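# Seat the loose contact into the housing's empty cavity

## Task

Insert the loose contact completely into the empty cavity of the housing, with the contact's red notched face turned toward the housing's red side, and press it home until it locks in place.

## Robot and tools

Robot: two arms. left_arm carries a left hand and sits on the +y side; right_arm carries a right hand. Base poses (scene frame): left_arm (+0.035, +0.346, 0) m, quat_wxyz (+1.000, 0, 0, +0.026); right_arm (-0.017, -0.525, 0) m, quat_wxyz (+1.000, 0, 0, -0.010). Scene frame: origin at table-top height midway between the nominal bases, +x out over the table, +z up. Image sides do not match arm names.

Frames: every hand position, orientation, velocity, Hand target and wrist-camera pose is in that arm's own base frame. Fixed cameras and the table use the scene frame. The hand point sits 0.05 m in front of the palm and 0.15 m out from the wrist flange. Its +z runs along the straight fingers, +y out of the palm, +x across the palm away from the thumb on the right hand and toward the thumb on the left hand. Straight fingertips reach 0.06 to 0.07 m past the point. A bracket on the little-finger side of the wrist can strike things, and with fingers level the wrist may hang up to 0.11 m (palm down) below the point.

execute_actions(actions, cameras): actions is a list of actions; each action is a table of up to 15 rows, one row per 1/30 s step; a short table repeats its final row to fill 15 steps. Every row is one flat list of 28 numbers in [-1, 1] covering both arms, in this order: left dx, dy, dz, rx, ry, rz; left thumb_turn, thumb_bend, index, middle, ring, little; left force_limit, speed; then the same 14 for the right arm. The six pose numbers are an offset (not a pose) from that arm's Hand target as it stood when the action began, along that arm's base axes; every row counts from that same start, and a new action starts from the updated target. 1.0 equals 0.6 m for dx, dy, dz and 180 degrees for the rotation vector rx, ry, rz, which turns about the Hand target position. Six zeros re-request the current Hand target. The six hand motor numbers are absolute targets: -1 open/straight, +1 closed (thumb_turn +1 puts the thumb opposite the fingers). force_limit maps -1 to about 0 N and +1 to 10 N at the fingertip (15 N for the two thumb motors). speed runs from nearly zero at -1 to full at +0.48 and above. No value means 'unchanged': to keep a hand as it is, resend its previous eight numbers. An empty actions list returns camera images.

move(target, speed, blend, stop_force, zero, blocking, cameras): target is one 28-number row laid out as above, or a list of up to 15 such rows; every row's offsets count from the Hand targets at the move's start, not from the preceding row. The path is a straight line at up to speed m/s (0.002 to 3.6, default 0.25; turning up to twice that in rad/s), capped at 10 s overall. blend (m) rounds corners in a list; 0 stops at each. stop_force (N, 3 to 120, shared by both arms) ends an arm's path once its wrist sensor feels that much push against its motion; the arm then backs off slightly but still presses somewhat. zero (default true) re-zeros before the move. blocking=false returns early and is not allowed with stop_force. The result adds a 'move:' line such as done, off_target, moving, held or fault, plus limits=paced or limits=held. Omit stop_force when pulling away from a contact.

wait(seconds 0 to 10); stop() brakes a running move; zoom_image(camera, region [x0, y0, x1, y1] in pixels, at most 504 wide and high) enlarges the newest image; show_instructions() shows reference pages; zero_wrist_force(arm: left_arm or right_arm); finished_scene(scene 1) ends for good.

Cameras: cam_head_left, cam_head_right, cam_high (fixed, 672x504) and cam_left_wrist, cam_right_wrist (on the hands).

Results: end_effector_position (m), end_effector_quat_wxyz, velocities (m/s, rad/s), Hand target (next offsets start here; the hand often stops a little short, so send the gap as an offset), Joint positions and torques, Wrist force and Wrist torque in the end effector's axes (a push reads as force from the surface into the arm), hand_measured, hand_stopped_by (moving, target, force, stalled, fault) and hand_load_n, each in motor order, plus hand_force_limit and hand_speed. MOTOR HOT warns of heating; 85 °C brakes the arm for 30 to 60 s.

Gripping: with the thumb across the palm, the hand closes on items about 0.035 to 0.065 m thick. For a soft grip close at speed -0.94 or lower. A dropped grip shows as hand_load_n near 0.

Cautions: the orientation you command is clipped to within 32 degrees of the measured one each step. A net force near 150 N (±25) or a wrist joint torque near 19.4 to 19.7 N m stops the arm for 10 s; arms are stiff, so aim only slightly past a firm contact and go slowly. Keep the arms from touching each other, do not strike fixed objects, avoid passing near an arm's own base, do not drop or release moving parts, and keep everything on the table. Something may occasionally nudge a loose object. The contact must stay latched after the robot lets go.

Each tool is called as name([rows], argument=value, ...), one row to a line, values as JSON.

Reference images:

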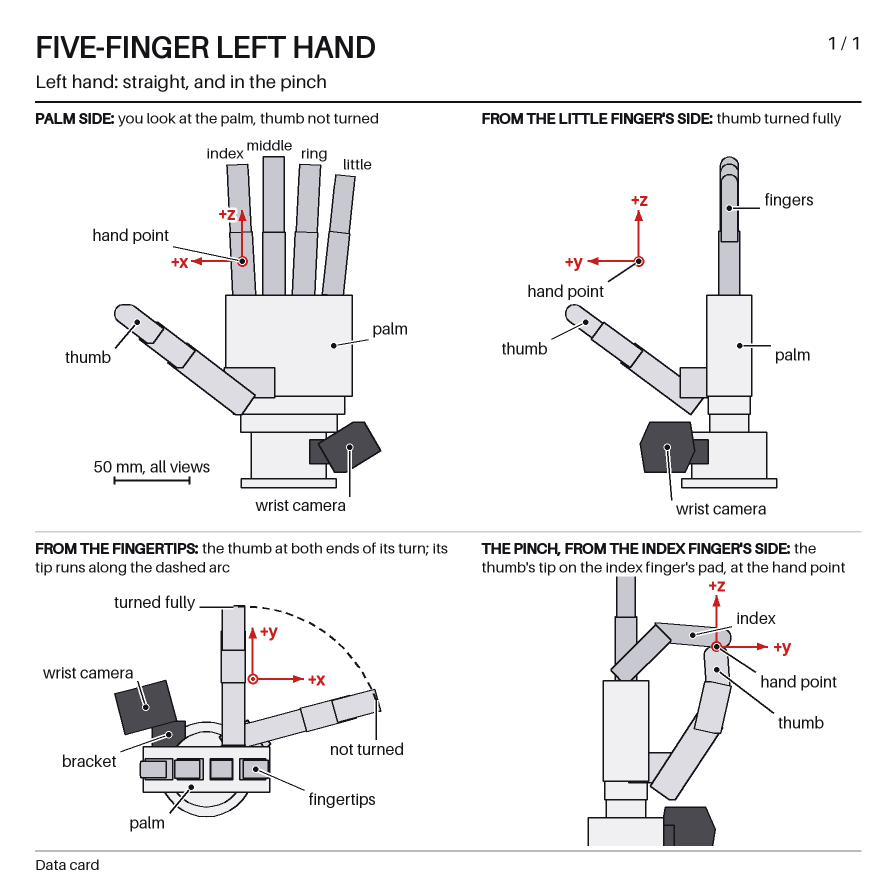

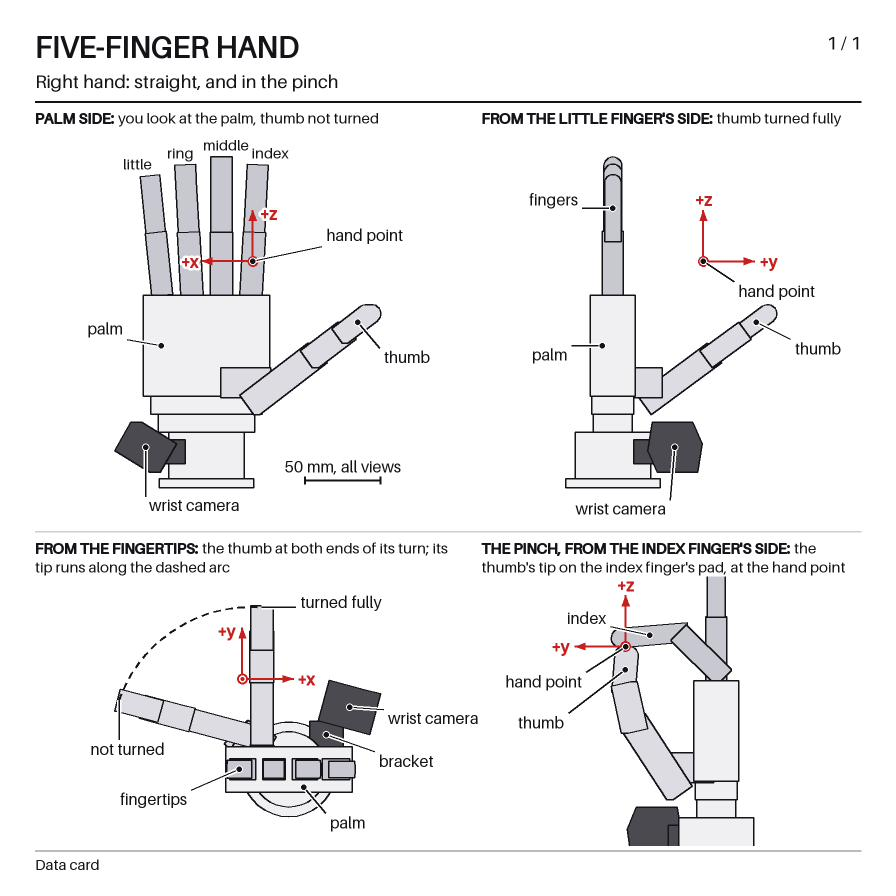

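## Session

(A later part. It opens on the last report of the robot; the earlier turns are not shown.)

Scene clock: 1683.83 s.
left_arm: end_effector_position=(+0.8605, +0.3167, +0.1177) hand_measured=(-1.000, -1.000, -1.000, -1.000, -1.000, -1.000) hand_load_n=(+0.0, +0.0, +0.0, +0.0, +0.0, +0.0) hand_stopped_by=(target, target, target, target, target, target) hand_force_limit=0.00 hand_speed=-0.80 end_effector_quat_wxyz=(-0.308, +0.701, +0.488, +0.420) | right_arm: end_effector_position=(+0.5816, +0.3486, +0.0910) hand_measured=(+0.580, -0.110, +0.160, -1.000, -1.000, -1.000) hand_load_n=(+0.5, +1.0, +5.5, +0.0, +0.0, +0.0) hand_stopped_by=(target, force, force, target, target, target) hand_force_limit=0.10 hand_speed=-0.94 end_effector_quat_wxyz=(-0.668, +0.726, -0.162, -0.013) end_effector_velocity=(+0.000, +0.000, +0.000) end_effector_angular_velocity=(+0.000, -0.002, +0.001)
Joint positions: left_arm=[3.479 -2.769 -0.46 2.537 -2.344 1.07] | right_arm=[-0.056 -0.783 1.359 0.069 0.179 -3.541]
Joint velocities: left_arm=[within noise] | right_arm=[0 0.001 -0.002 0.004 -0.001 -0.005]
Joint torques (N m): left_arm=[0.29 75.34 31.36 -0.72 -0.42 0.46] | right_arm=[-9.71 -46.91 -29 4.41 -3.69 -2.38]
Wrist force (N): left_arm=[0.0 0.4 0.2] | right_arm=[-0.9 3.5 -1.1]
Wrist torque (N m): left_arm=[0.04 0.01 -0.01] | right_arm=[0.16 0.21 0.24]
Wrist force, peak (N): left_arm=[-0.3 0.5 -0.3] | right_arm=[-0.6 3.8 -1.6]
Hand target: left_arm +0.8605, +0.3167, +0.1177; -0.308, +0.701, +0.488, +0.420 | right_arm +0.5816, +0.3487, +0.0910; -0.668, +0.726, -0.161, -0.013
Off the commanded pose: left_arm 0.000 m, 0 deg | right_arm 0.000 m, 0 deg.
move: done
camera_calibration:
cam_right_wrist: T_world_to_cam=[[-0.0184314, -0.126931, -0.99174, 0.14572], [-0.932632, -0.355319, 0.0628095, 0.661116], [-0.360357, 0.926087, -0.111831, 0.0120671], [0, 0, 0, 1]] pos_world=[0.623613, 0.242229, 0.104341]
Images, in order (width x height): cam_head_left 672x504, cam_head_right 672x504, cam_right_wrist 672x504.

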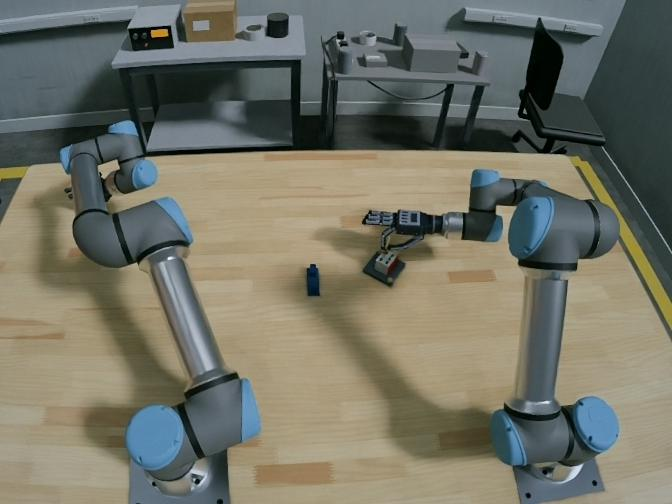

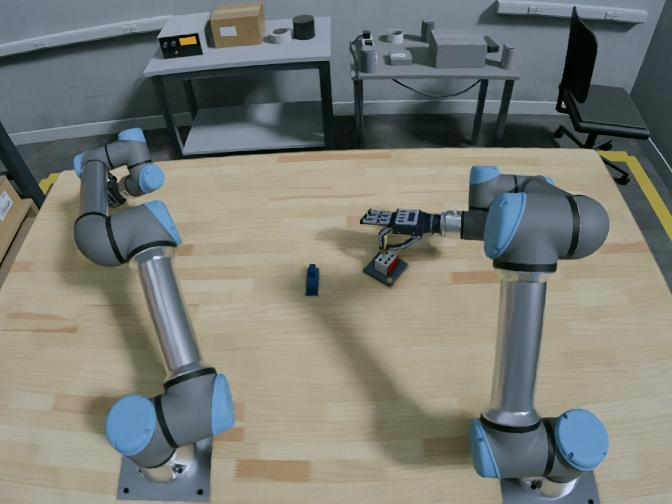

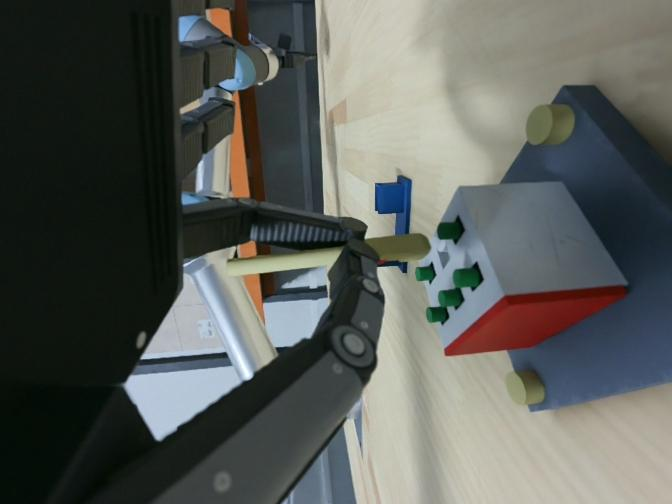

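zoom_image(camera="cam_right_wrist", region=[425, 225, 465, 275])

zoom_image(camera="cam_head_right", region=[360, 230, 410, 280])

zoom_image(camera="cam_head_left", region=[360, 230, 410, 280])

Scaled by 10.080.

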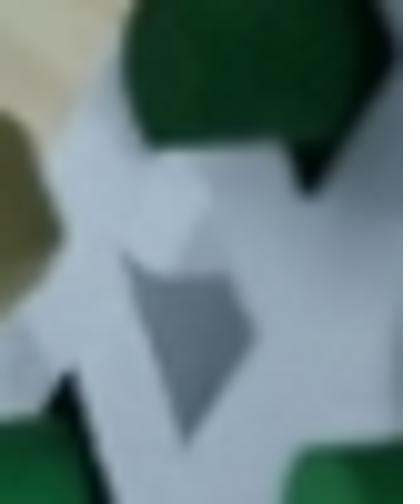

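Scaled by 10.080.

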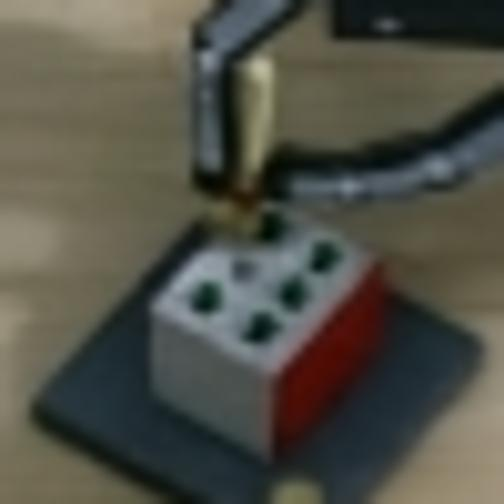

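Scaled by 10.080.

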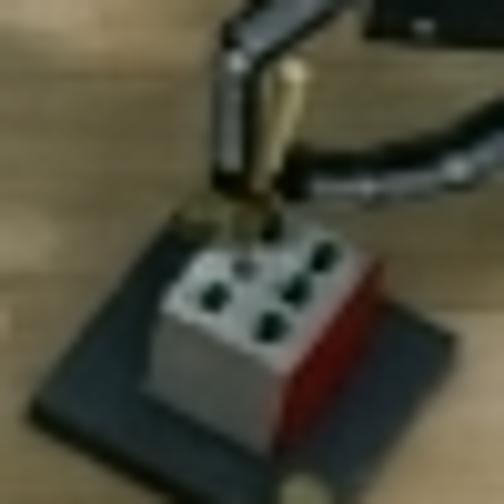

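move(target=[0,0,0,0,0,0,-1,-1,-1,-1,-1,-1,0,-0.8,-0.0067,0.0003,-0.0042,0,0,0,0.58,0.3,0.6,-1,-1,-1,0.1,-0.94], speed=0.02, stop_force=4, cameras=["cam_right_wrist","cam_head_left","cam_head_right"])

zoom_image(camera="cam_right_wrist", region=[390, 190, 490, 290])

zoom_image(camera="cam_head_right", region=[360, 230, 410, 280])

zoom_image(camera="cam_head_left", region=[360, 230, 410, 280])

Scene clock: 1863.67 s.
left_arm: end_effector_position=(+0.8605, +0.3167, +0.1177) hand_measured=(-1.000, -1.000, -1.000, -1.000, -1.000, -1.000) hand_load_n=(+0.0, +0.0, +0.5, +0.0, +0.0, +0.0) hand_stopped_by=(target, target, target, target, target, target) hand_force_limit=0.00 hand_speed=-0.80 end_effector_quat_wxyz=(-0.308, +0.701, +0.488, +0.420) | right_arm: end_effector_position=(+0.5775, +0.3488, +0.0885) hand_measured=(+0.580, -0.110, +0.160, -1.000, -1.000, -1.000) hand_load_n=(+0.5, +1.0, +5.5, +0.0, +0.0, +0.0) hand_stopped_by=(target, force, force, target, target, target) hand_force_limit=0.10 hand_speed=-0.94 end_effector_quat_wxyz=(-0.668, +0.726, -0.161, -0.013)
Joint positions: left_arm=[3.479 -2.769 -0.46 2.537 -2.344 1.07] | right_arm=[-0.056 -0.787 1.376 0.057 0.179 -3.541]
Joint torques (N m): left_arm=[0.35 75.29 31.42 -0.8 -0.53 0.48] | right_arm=[-10.49 -50.14 -28.93 4.11 -3.77 2.33]
Wrist force (N): left_arm=[0.1 0.0 0.1] | right_arm=[-1.0 3.4 -1.1]
Wrist torque (N m): left_arm=[0.00 -0.01 0.01] | right_arm=[0.15 0.21 0.24]
Wrist force, peak (N): left_arm=[-0.3 0.5 0.2] | right_arm=[-1.1 3.6 -1.3]
Hand target: left_arm +0.8605, +0.3167, +0.1177; -0.308, +0.701, +0.488, +0.420 | right_arm +0.5775, +0.3488, +0.0885; -0.668, +0.726, -0.161, -0.013
Off the commanded pose: left_arm 0.000 m, 0 deg | right_arm 0.000 m, 0 deg.
move: done
camera_calibration:
cam_right_wrist: T_world_to_cam=[[-0.0183158, -0.126892, -0.991747, 0.143112], [-0.932568, -0.355506, 0.0627092, 0.657629], [-0.360529, 0.926021, -0.111824, 0.0102827], [0, 0, 0, 1]] pos_world=[0.619613, 0.242429, 0.101842]
Images, in order (width x height): cam_head_left 672x504, cam_head_right 672x504, cam_right_wrist 672x504.

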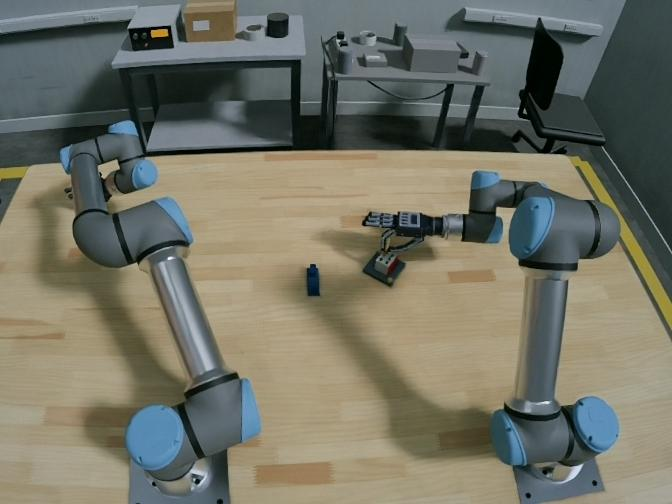

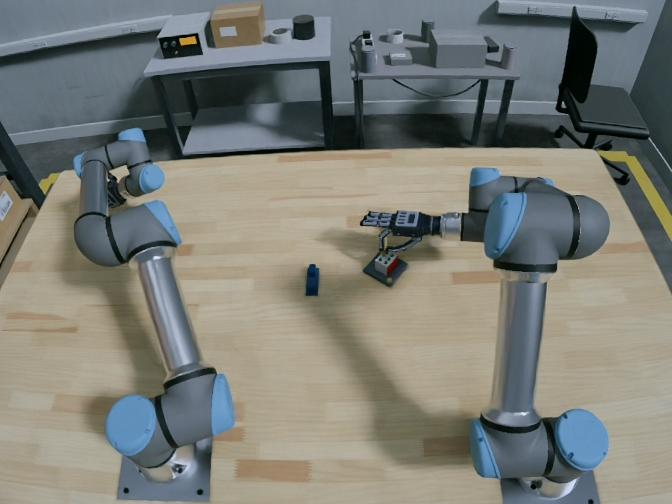

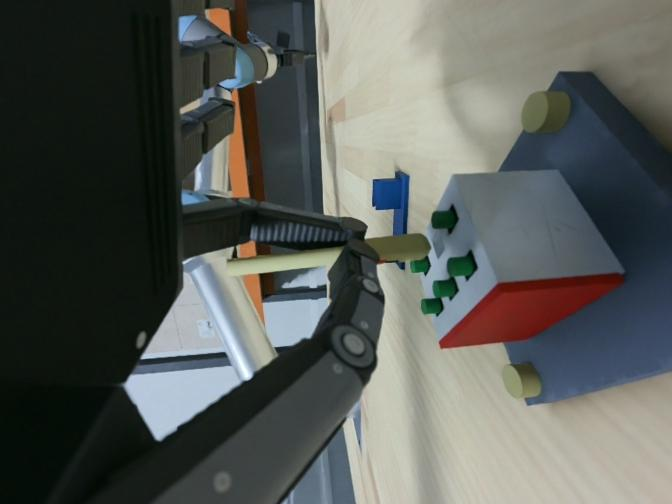

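Scaled by 5.040.

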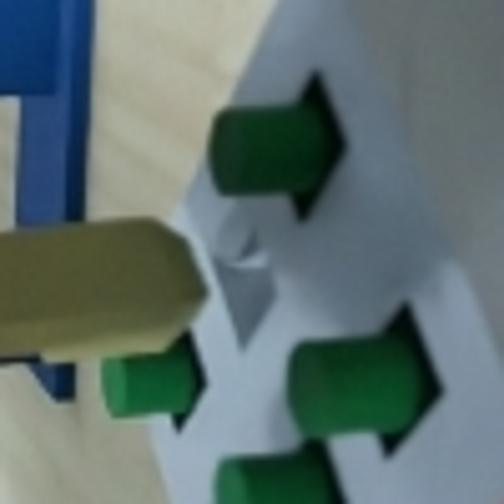

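Scaled by 10.080.

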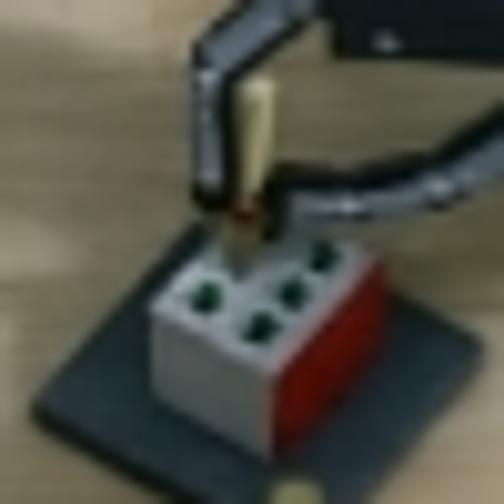

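Scaled by 10.080.

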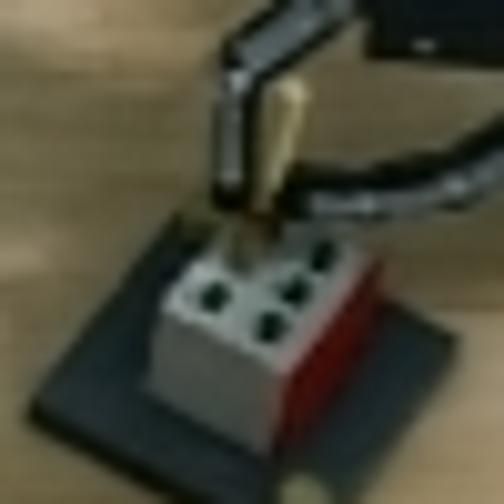

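zoom_image(camera="cam_right_wrist", region=[375, 225, 445, 275])

Scaled by 7.200.

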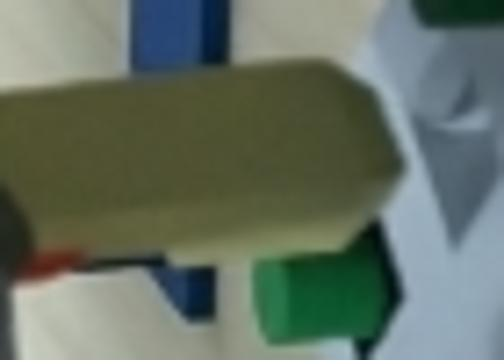

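zoom_image(camera="cam_right_wrist", region=[398, 228, 438, 264])

Scaled by 12.600.

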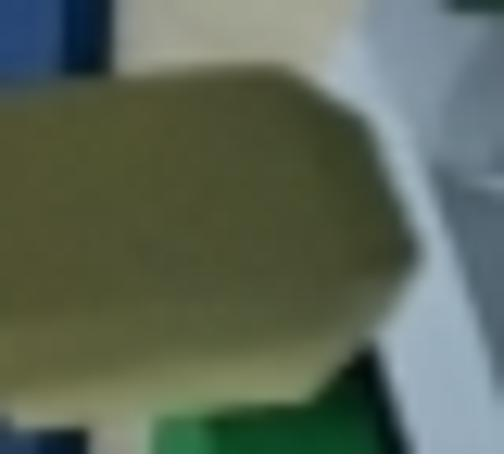

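move([
  [0,0,0,0,0,0,-1,-1,-1,-1,-1,-1,0,-0.8,0.0006,0,0,0,0,0,0.58,0.3,0.6,-1,-1,-1,0.1,-0.94],
  [0,0,0,0,0,0,-1,-1,-1,-1,-1,-1,0,-0.8,0.0006,0,-0.02,0,0,0,0.58,0.3,0.6,-1,-1,-1,0.1,-0.94],
], speed=0.012, stop_force=4, cameras=["cam_right_wrist","cam_head_left","cam_head_right"])

zoom_image(camera="cam_right_wrist", region=[390, 200, 460, 280])

zoom_image(camera="cam_head_right", region=[360, 230, 410, 280])

Scene clock: 1981.17 s.
left_arm: end_effector_position=(+0.8605, +0.3167, +0.1177) hand_measured=(-1.000, -1.000, -1.000, -1.000, -1.000, -1.000) hand_load_n=(+0.0, +0.0, +0.0, +0.0, +0.0, +0.0) hand_stopped_by=(target, target, target, target, target, target) hand_force_limit=0.00 hand_speed=-0.80 end_effector_quat_wxyz=(-0.308, +0.701, +0.488, +0.420) | right_arm: end_effector_position=(+0.5779, +0.3488, +0.0817) hand_measured=(+0.580, -0.108, +0.160, -1.000, -1.000, -1.000) hand_load_n=(+0.5, +1.5, +5.5, +0.0, +0.0, +0.0) hand_stopped_by=(target, force, force, target, target, target) hand_force_limit=0.10 hand_speed=-0.94 end_effector_quat_wxyz=(-0.668, +0.726, -0.161, -0.013)
Joint positions: left_arm=[3.479 -2.769 -0.46 2.537 -2.344 1.07] | right_arm=[-0.056 -0.777 1.378 0.046 0.179 -3.541]
Joint torques (N m): left_arm=[0.12 75.54 31.81 -0.64 -0.35 0.43] | right_arm=[-2.2 -63.3 -29.01 4.25 0.24 -0.84]
Wrist force (N): left_arm=[-0.2 0.3 0.0] | right_arm=[-0.8 3.0 -1.1]
Wrist torque (N m): left_arm=[0.05 0.03 -0.02] | right_arm=[0.11 0.21 0.23]
Wrist force, peak (N): left_arm=[-0.3 0.5 0.2] | right_arm=[-1.1 3.5 -1.2]
Hand target: left_arm +0.8605, +0.3167, +0.1177; -0.308, +0.701, +0.488, +0.420 | right_arm +0.5779, +0.3488, +0.0817; -0.668, +0.726, -0.161, -0.013 (not the last commanded pose)
Off the commanded pose: left_arm 0.000 m, 0 deg | right_arm 0.005 m, 0 deg.
move: contact (right_arm); path passed 1 of 2 targets
camera_calibration:
cam_right_wrist: T_world_to_cam=[[-0.018444, -0.126835, -0.991752, 0.136341], [-0.932563, -0.355501, 0.0628083, 0.658328], [-0.360535, 0.92603, -0.111725, 0.00961107], [0, 0, 0, 1]] pos_world=[0.619913, 0.242429, 0.0949414]
Images, in order (width x height): cam_head_left 672x504, cam_head_right 672x504, cam_right_wrist 672x504.

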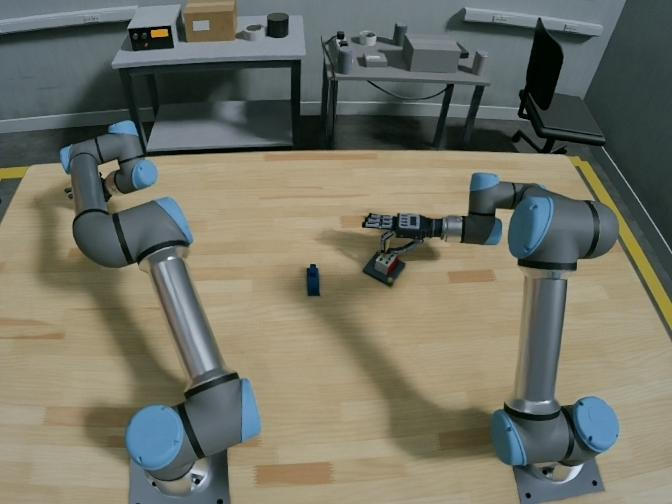

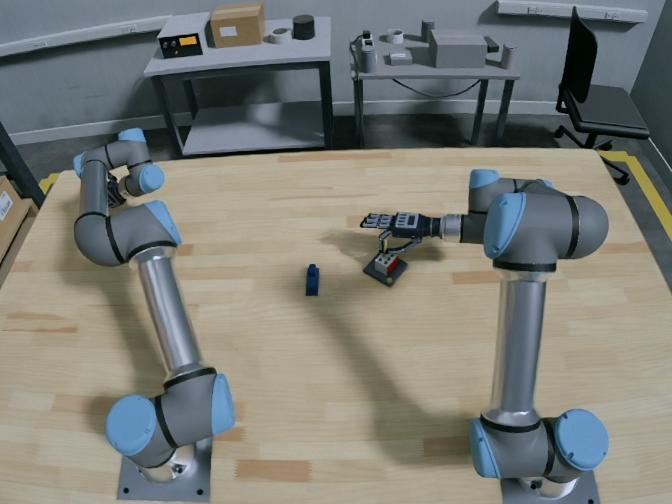

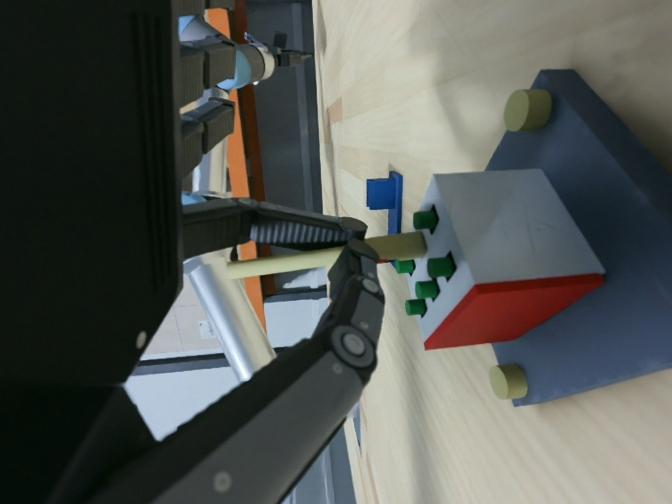

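Scaled by 6.300.

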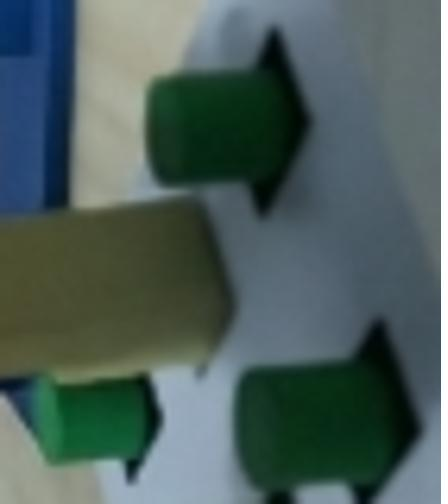

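Scaled by 10.080.

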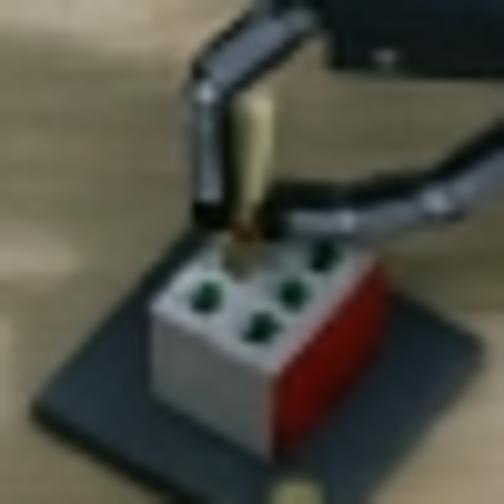

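move(target=[0,0,0,0,0,0,-1,-1,-1,-1,-1,-1,0,-0.8,0,0,-0.0018,0,0,0,0.58,0.3,0.6,-1,-1,-1,0.1,-0.94], speed=0.01, cameras=["cam_right_wrist"])

zoom_image(camera="cam_right_wrist", region=[390, 200, 460, 280])

Scene clock: 2021.87 s.
left_arm: end_effector_position=(+0.8605, +0.3167, +0.1177) hand_measured=(-1.000, -1.000, -1.000, -1.000, -1.000, -1.000) hand_load_n=(+0.0, +0.0, +0.0, +0.0, +0.0, +0.0) hand_stopped_by=(target, target, target, target, target, target) hand_force_limit=0.00 hand_speed=-0.80 end_effector_quat_wxyz=(-0.308, +0.701, +0.488, +0.420) | right_arm: end_effector_position=(+0.5779, +0.3488, +0.0806) hand_measured=(+0.580, -0.108, +0.160, -1.000, -1.000, -1.000) hand_load_n=(+1.5, +0.0, +6.5, +0.0, +0.0, +0.0) hand_stopped_by=(target, force, force, target, target, target) hand_force_limit=0.10 hand_speed=-0.94 end_effector_quat_wxyz=(-0.668, +0.726, -0.161, -0.013)
Joint positions: left_arm=[3.479 -2.769 -0.46 2.537 -2.344 1.07] | right_arm=[-0.056 -0.776 1.378 0.044 0.179 -3.541]
Joint torques (N m): left_arm=[0.14 75.29 32.14 -0.78 -0.39 0.47] | right_arm=[-2.74 -43.77 -10.65 -0.66 0.29 -2.07]
Wrist force (N): left_arm=[-0.4 0.3 0.1] | right_arm=[-2.7 -6.1 -1.8]
Wrist torque (N m): left_arm=[0.04 0.08 -0.04] | right_arm=[-0.15 0.21 0.20]
Wrist force, peak (N): left_arm=[-0.3 0.7 -0.1] | right_arm=[-2.7 -6.1 -1.8]
Hand target: left_arm +0.8605, +0.3167, +0.1177; -0.308, +0.701, +0.488, +0.420 | right_arm +0.5779, +0.3488, +0.0806; -0.668, +0.726, -0.161, -0.013
Off the commanded pose: left_arm 0.000 m, 0 deg | right_arm 0.000 m, 0 deg.
move: done
camera_calibration:
cam_right_wrist: T_world_to_cam=[[-0.018444, -0.126835, -0.991752, 0.13525], [-0.932563, -0.355501, 0.0628083, 0.658397], [-0.360535, 0.92603, -0.111725, 0.00948817], [0, 0, 0, 1]] pos_world=[0.619913, 0.242429, 0.0938414]
Images, in order (width x height): cam_right_wrist 672x504.

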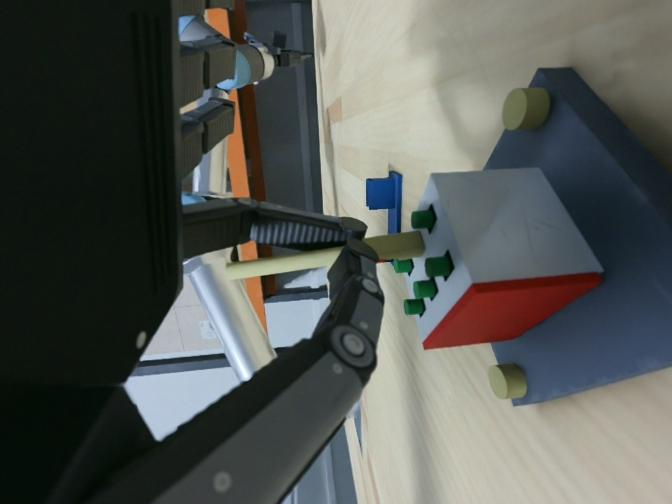

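Scaled by 6.300.

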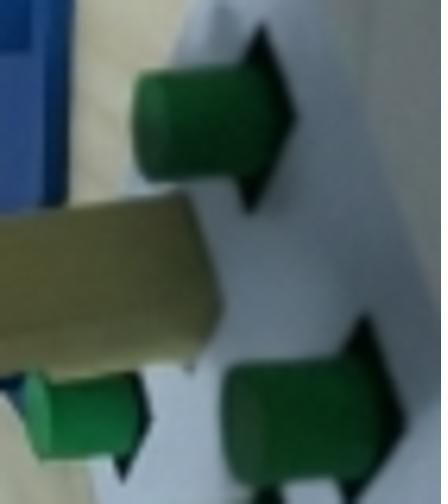

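move(target=[0,0,0,0,0,0,-1,-1,-1,-1,-1,-1,0,-0.8,0,0,-0.02,0,0,0,0.58,0.3,0.6,-1,-1,-1,0.1,-0.94], speed=0.01, stop_force=8, cameras=["cam_right_wrist"])

zoom_image(camera="cam_right_wrist", region=[390, 200, 460, 280])

Scene clock: 2050.80 s.
left_arm: end_effector_position=(+0.8605, +0.3167, +0.1177) hand_measured=(-1.000, -1.000, -1.000, -1.000, -1.000, -1.000) hand_load_n=(+0.0, +0.0, +0.0, +0.0, +0.0, +0.0) hand_stopped_by=(target, target, target, target, target, target) hand_force_limit=0.00 hand_speed=-0.80 end_effector_quat_wxyz=(-0.308, +0.701, +0.488, +0.420) | right_arm: end_effector_position=(+0.5779, +0.3488, +0.0773) hand_measured=(+0.580, -0.108, +0.160, -1.000, -1.000, -1.000) hand_load_n=(+1.0, +0.0, +9.5, +0.0, +0.0, +0.0) hand_stopped_by=(target, force, force, target, target, target) hand_force_limit=0.10 hand_speed=-0.94 end_effector_quat_wxyz=(-0.668, +0.726, -0.161, -0.013)
Joint positions: left_arm=[3.479 -2.769 -0.46 2.537 -2.344 1.07] | right_arm=[-0.056 -0.771 1.38 0.038 0.179 -3.542]
Joint torques (N m): left_arm=[-0.02 75.68 32.4 -0.59 -0.42 0.49] | right_arm=[-3.04 -59.61 -27.2 3.75 0.44 -2.31]
Wrist force (N): left_arm=[0.0 0.2 0.3] | right_arm=[-2.3 -7.2 -0.3]
Wrist torque (N m): left_arm=[0.00 0.03 -0.01] | right_arm=[-0.12 0.22 0.17]
Wrist force, peak (N): left_arm=[-0.2 0.5 -0.4] | right_arm=[-3.6 -13.8 -1.1]
Hand target: left_arm +0.8605, +0.3167, +0.1177; -0.308, +0.701, +0.488, +0.420 | right_arm +0.5779, +0.3488, +0.0773; -0.668, +0.726, -0.161, -0.013 (not the last commanded pose)
Off the commanded pose: left_arm 0.000 m, 0 deg | right_arm 0.009 m, 0 deg.
move: contact (right_arm)
camera_calibration:
cam_right_wrist: T_world_to_cam=[[-0.0184085, -0.126927, -0.991741, 0.131976], [-0.932566, -0.355495, 0.0628079, 0.658605], [-0.360531, 0.92602, -0.111824, 0.00912843], [0, 0, 0, 1]] pos_world=[0.619913, 0.242429, 0.0905414]
Images, in order (width x height): cam_right_wrist 672x504.

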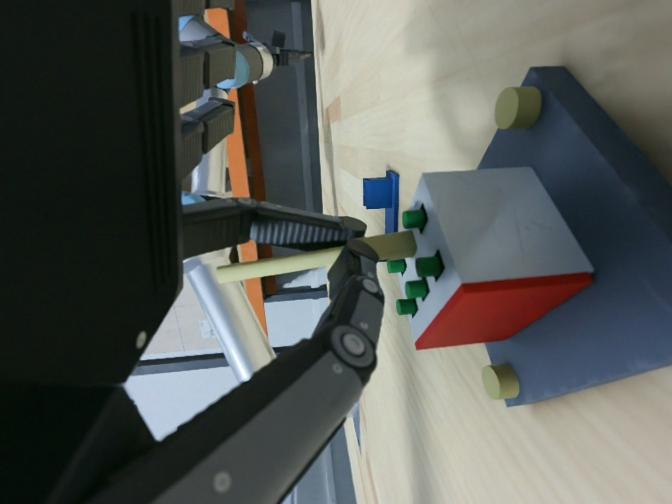

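Scaled by 6.300.

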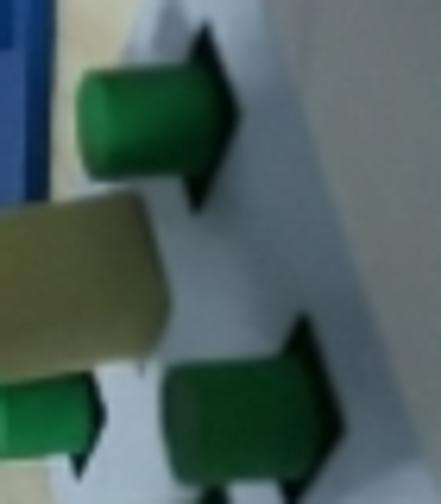

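move(target=[0,0,0,0,0,0,-1,-1,-1,-1,-1,-1,0,-0.8,0,0,0.07,0,0,0,0.58,0.3,0.6,-1,-1,-1,0.1,-0.94], speed=0.06, cameras=["cam_right_wrist"])

zoom_image(camera="cam_right_wrist", region=[490, 180, 620, 310])

zoom_image(camera="cam_right_wrist", region=[340, 210, 440, 290])

Scene clock: 2115.67 s.
left_arm: end_effector_position=(+0.8605, +0.3167, +0.1177) hand_measured=(-1.000, -1.000, -1.000, -1.000, -1.000, -1.000) hand_load_n=(+0.0, +0.0, +0.0, +0.0, +0.0, +0.0) hand_stopped_by=(target, target, target, target, target, target) hand_force_limit=0.00 hand_speed=-0.80 end_effector_quat_wxyz=(-0.308, +0.701, +0.488, +0.420) | right_arm: end_effector_position=(+0.5779, +0.3488, +0.1194) hand_measured=(+0.580, -0.110, +0.160, -1.000, -1.000, -1.000) hand_load_n=(-0.5, +2.5, +6.0, +0.0, +0.0, +0.0) hand_stopped_by=(target, force, force, target, target, target) hand_force_limit=0.10 hand_speed=-0.94 end_effector_quat_wxyz=(-0.668, +0.726, -0.161, -0.013) end_effector_velocity=(+0.001, +0.000, -0.001) end_effector_angular_velocity=(-0.001, -0.006, -0.001)
Joint positions: left_arm=[3.479 -2.769 -0.46 2.537 -2.344 1.07] | right_arm=[-0.056 -0.826 1.356 0.116 0.179 -3.542]
Joint velocities: left_arm=[within noise] | right_arm=[0 0.002 -0.001 -0.006 0 -0.001]
Joint torques (N m): left_arm=[0.85 75.34 32.13 -0.65 -0.4 0.53] | right_arm=[-3.7 -46.38 -16.66 -0.78 0.27 -2.69]
Wrist force (N): left_arm=[-0.1 0.3 0.1] | right_arm=[-0.9 3.5 -1.3]
Wrist torque (N m): left_arm=[0.04 0.01 -0.02] | right_arm=[0.18 0.23 0.27]
Wrist force, peak (N): left_arm=[-0.3 0.4 -0.1] | right_arm=[-2.6 -7.7 -0.4]
Hand target: left_arm +0.8605, +0.3167, +0.1177; -0.308, +0.701, +0.488, +0.420 | right_arm +0.5779, +0.3488, +0.1193; -0.668, +0.726, -0.161, -0.013
Off the commanded pose: left_arm 0.000 m, 0 deg | right_arm 0.000 m, 0 deg.
move: done
camera_calibration:
cam_right_wrist: T_world_to_cam=[[-0.0185367, -0.12687, -0.991746, 0.173894], [-0.932561, -0.35549, 0.0629069, 0.655937], [-0.360537, 0.92603, -0.111725, 0.0138355], [0, 0, 0, 1]] pos_world=[0.619913, 0.242429, 0.132741]
Images, in order (width x height): cam_right_wrist 672x504.

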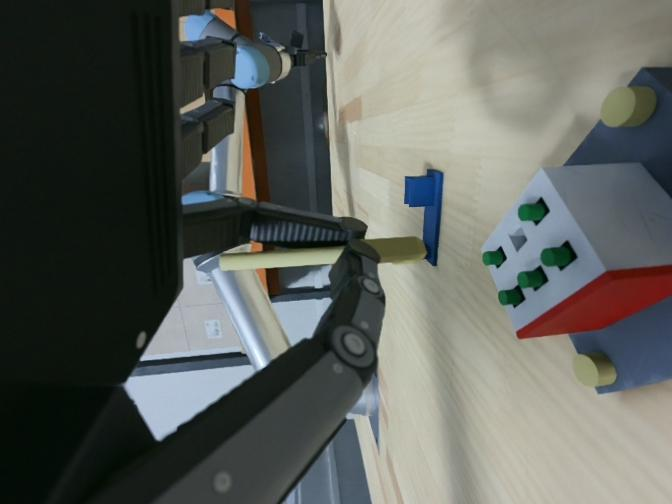

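Scaled by 3.877.

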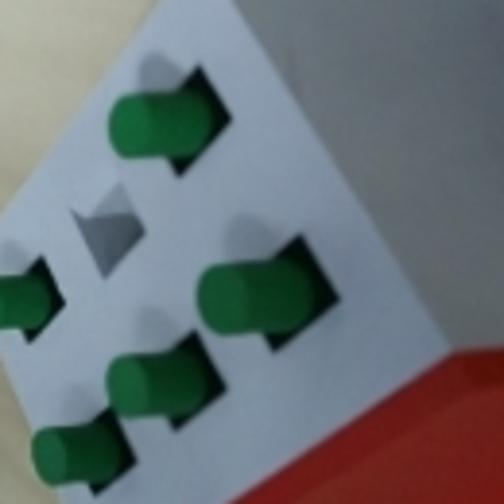

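Scaled by 5.040.

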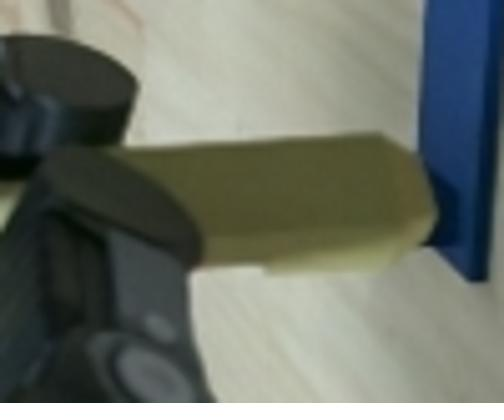

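zoom_image(camera="cam_right_wrist", region=[500, 215, 540, 260])

zoom_image(camera="cam_right_wrist", region=[385, 230, 435, 275])

Scaled by 11.200.

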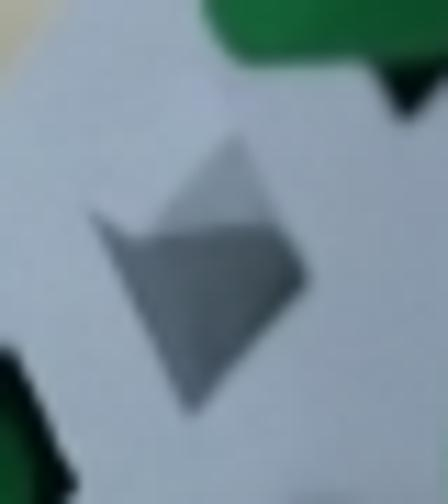

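Scaled by 10.080.

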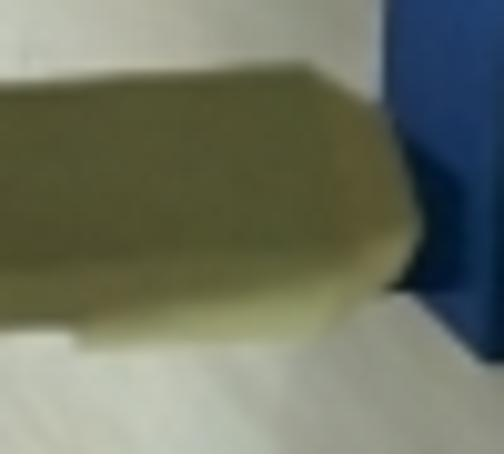

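move([
  [0,0,0,0,0,0,-1,-1,-1,-1,-1,-1,0,-0.8,0,0,0.12,0,0,0,0.58,0.3,0.6,-1,-1,-1,0.1,-0.94],
  [0,0,0,0,0,0,-1,-1,-1,-1,-1,-1,0,-0.8,0,0,0.12,0.0331,-0.0067,0,0.58,0.3,0.6,-1,-1,-1,0.1,-0.94],
], speed=[0.08, 0.03], cameras=["cam_head_left","cam_right_wrist"])

Scene clock: 2309.23 s.
left_arm: end_effector_position=(+0.8605, +0.3167, +0.1177) hand_measured=(-1.000, -1.000, -1.000, -1.000, -1.000, -1.000) hand_load_n=(+0.0, +0.0, +0.0, +0.0, +0.0, +0.0) hand_stopped_by=(target, target, target, target, target, target) hand_force_limit=0.00 hand_speed=-0.80 end_effector_quat_wxyz=(-0.308, +0.701, +0.488, +0.420) | right_arm: end_effector_position=(+0.5778, +0.3488, +0.1914) hand_measured=(+0.580, -0.110, +0.160, -1.000, -1.000, -1.000) hand_load_n=(-0.5, +2.5, +5.5, -0.5, +0.0, +0.0) hand_stopped_by=(target, force, force, target, target, target) hand_force_limit=0.10 hand_speed=-0.94 end_effector_quat_wxyz=(+0.706, -0.691, +0.154, +0.014) end_effector_velocity=(+0.000, +0.000, +0.000) end_effector_angular_velocity=(-0.001, -0.003, +0.000)
Joint positions: left_arm=[3.479 -2.769 -0.46 2.537 -2.344 1.07] | right_arm=[-0.068 -1.03 1.519 -0.477 0.131 -2.915]
Joint velocities: left_arm=[within noise] | right_arm=[0 0 -0.002 0.004 0 -0.005]
Joint torques (N m): left_arm=[-0.06 75.22 32.84 -0.66 -0.38 0.47] | right_arm=[-8.67 -42.05 -32.69 2 0.67 -2.38]
Wrist force (N): left_arm=[-0.2 0.4 0.0] | right_arm=[-0.4 3.1 -1.7]
Wrist torque (N m): left_arm=[0.05 0.04 -0.02] | right_arm=[0.16 0.20 0.31]
Wrist force, peak (N): left_arm=[0.0 0.6 -0.1] | right_arm=[-0.7 4.5 -1.0]
Hand target: left_arm +0.8605, +0.3167, +0.1177; -0.308, +0.701, +0.488, +0.420 | right_arm +0.5779, +0.3488, +0.1913; +0.706, -0.691, +0.154, +0.014
Off the commanded pose: left_arm 0.000 m, 0 deg | right_arm 0.000 m, 0 deg.
move: done
camera_calibration:
cam_right_wrist: T_world_to_cam=[[0.00245932, -0.0234719, -0.999721, 0.198457], [-0.933236, -0.359211, 0.00613793, 0.663915], [-0.359255, 0.932961, -0.0227882, 0.00167416], [0, 0, 0, 1]] pos_world=[0.619703, 0.241582, 0.194365]
Images, in order (width x height): cam_head_left 672x504, cam_right_wrist 672x504.

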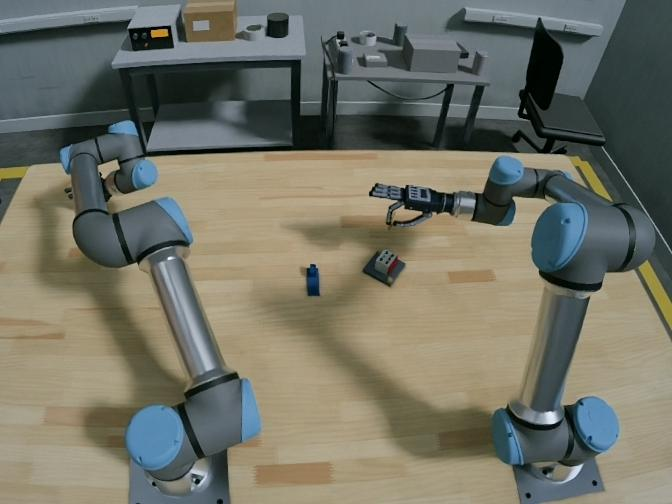

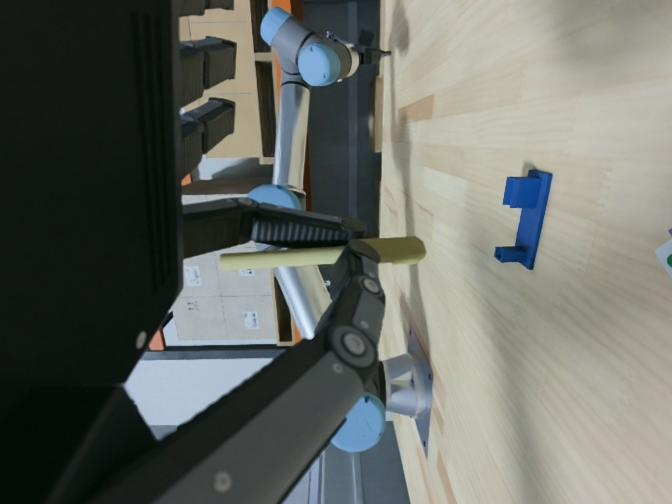

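zoom_image(camera="cam_head_left", region=[360, 175, 440, 255])

zoom_image(camera="cam_right_wrist", region=[370, 225, 430, 275])

Scaled by 6.300.

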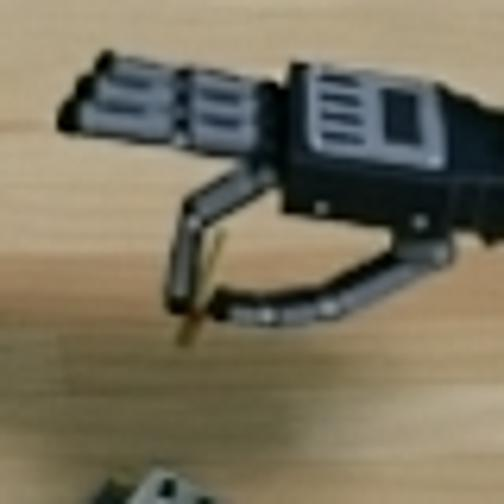

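Scaled by 8.400.

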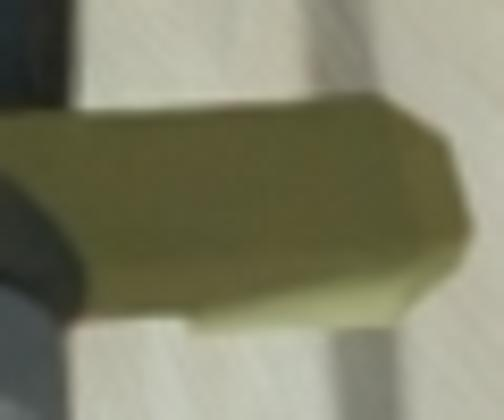

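move([
  [0,0,0,0,0,0,-1,-1,-1,-1,-1,-1,0,-0.8,0,0,0,0,0,0.25,0.58,0.3,0.6,-1,-1,-1,0.1,-0.94],
  [0,0,0,0,0,0,-1,-1,-1,-1,-1,-1,0,-0.8,0,0,0,0,0,0.5,0.58,0.3,0.6,-1,-1,-1,0.1,-0.94],
], speed=0.13, blend=0.02, cameras=["all"])

Scene clock: 2343.17 s.
left_arm: end_effector_position=(+0.8605, +0.3167, +0.1177) hand_measured=(-1.000, -1.000, -1.000, -1.000, -1.000, -1.000) hand_load_n=(+0.0, +0.0, +0.0, +0.0, +0.0, +0.5) hand_stopped_by=(target, target, target, target, target, target) hand_force_limit=0.00 hand_speed=-0.80 end_effector_quat_wxyz=(-0.308, +0.701, +0.488, +0.420) | right_arm: end_effector_position=(+0.5763, +0.3483, +0.1908) hand_measured=(+0.580, -0.110, +0.160, -1.000, -1.000, -1.000) hand_load_n=(-0.5, +2.5, +6.0, +0.0, +0.0, +0.0) hand_stopped_by=(target, force, force, target, target, target) hand_force_limit=0.10 hand_speed=-0.94 end_effector_quat_wxyz=(-0.500, +0.725, +0.354, -0.315)
Joint positions: left_arm=[3.479 -2.769 -0.46 2.537 -2.344 1.07] | right_arm=[0.162 -0.327 0.035 -0.104 -0.894 -2.778]
Joint torques (N m): left_arm=[0.17 75.27 32.62 -0.6 -0.3 0.53] | right_arm=[10.59 -80.34 -32.93 -1.63 -1.71 -2.43]
Wrist force (N): left_arm=[0.1 0.3 0.1] | right_arm=[-0.7 2.9 -1.0]
Wrist torque (N m): left_arm=[0.03 0.00 0.00] | right_arm=[0.08 0.16 0.26]
Wrist force, peak (N): left_arm=[-0.1 0.6 0.3] | right_arm=[-0.6 3.3 -2.1]
Hand target: left_arm +0.8605, +0.3167, +0.1177; -0.308, +0.701, +0.488, +0.420 | right_arm +0.5779, +0.3488, +0.1913; -0.490, +0.597, +0.380, -0.509
Off the commanded pose: left_arm 0.000 m, 0 deg | right_arm 0.002 m, 27 deg.
elbow stopped short (right arm): the move would have taken joint 3 (elbow) straighter than the controller allows.
move: off_target (right_arm)
camera_calibration:
cam_right_wrist: T_world_to_cam=[[0.34248, -0.0507742, -0.938152, -0.000244451], [0.0214983, -0.997854, 0.0618535, 0.323936], [-0.939279, -0.0413523, -0.340653, 0.735882], [0, 0, 0, 1]] pos_world=[0.684318, 0.353659, 0.230415]

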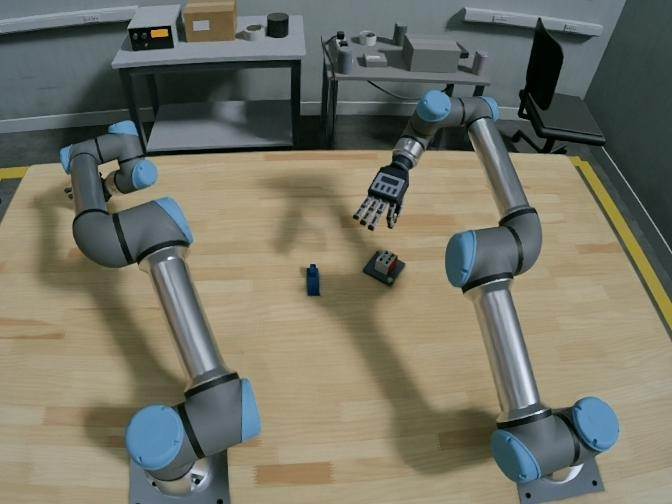

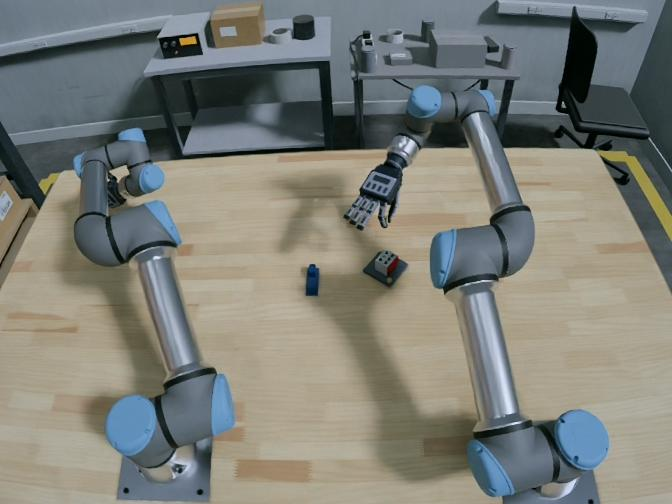

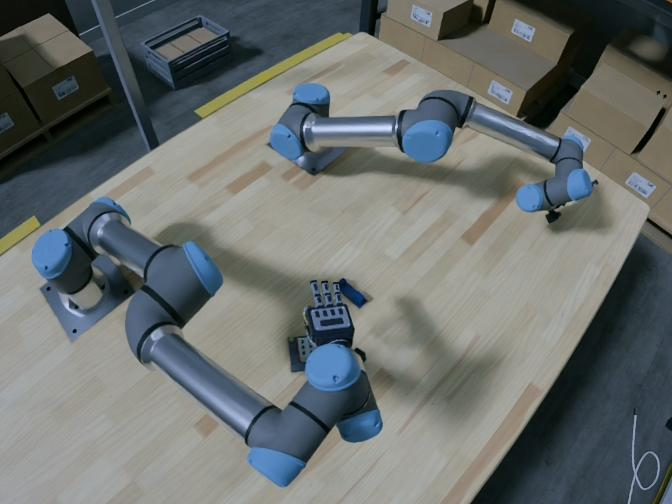

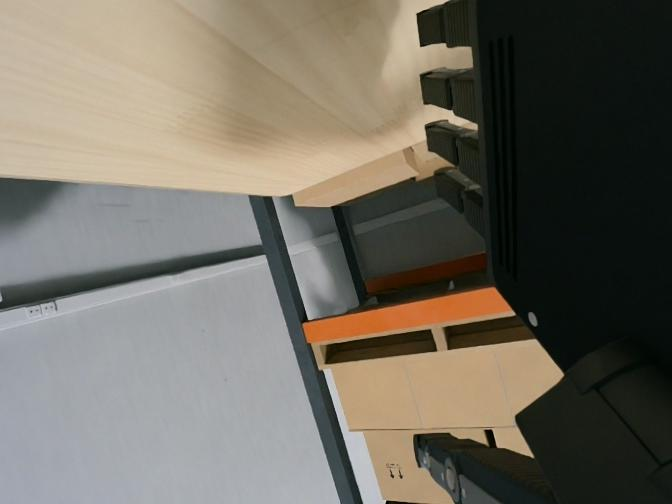

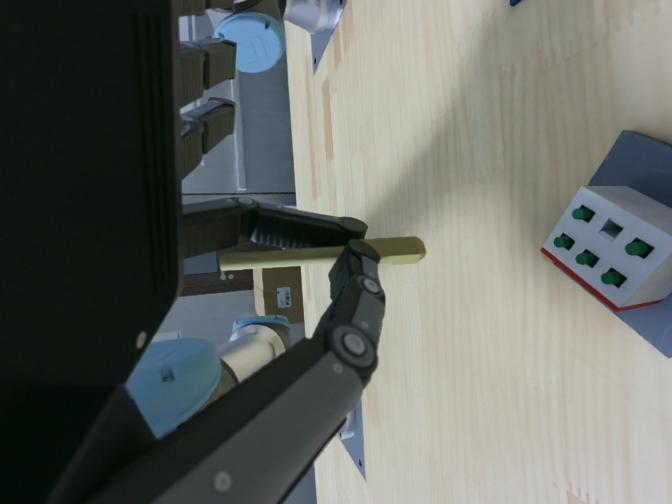

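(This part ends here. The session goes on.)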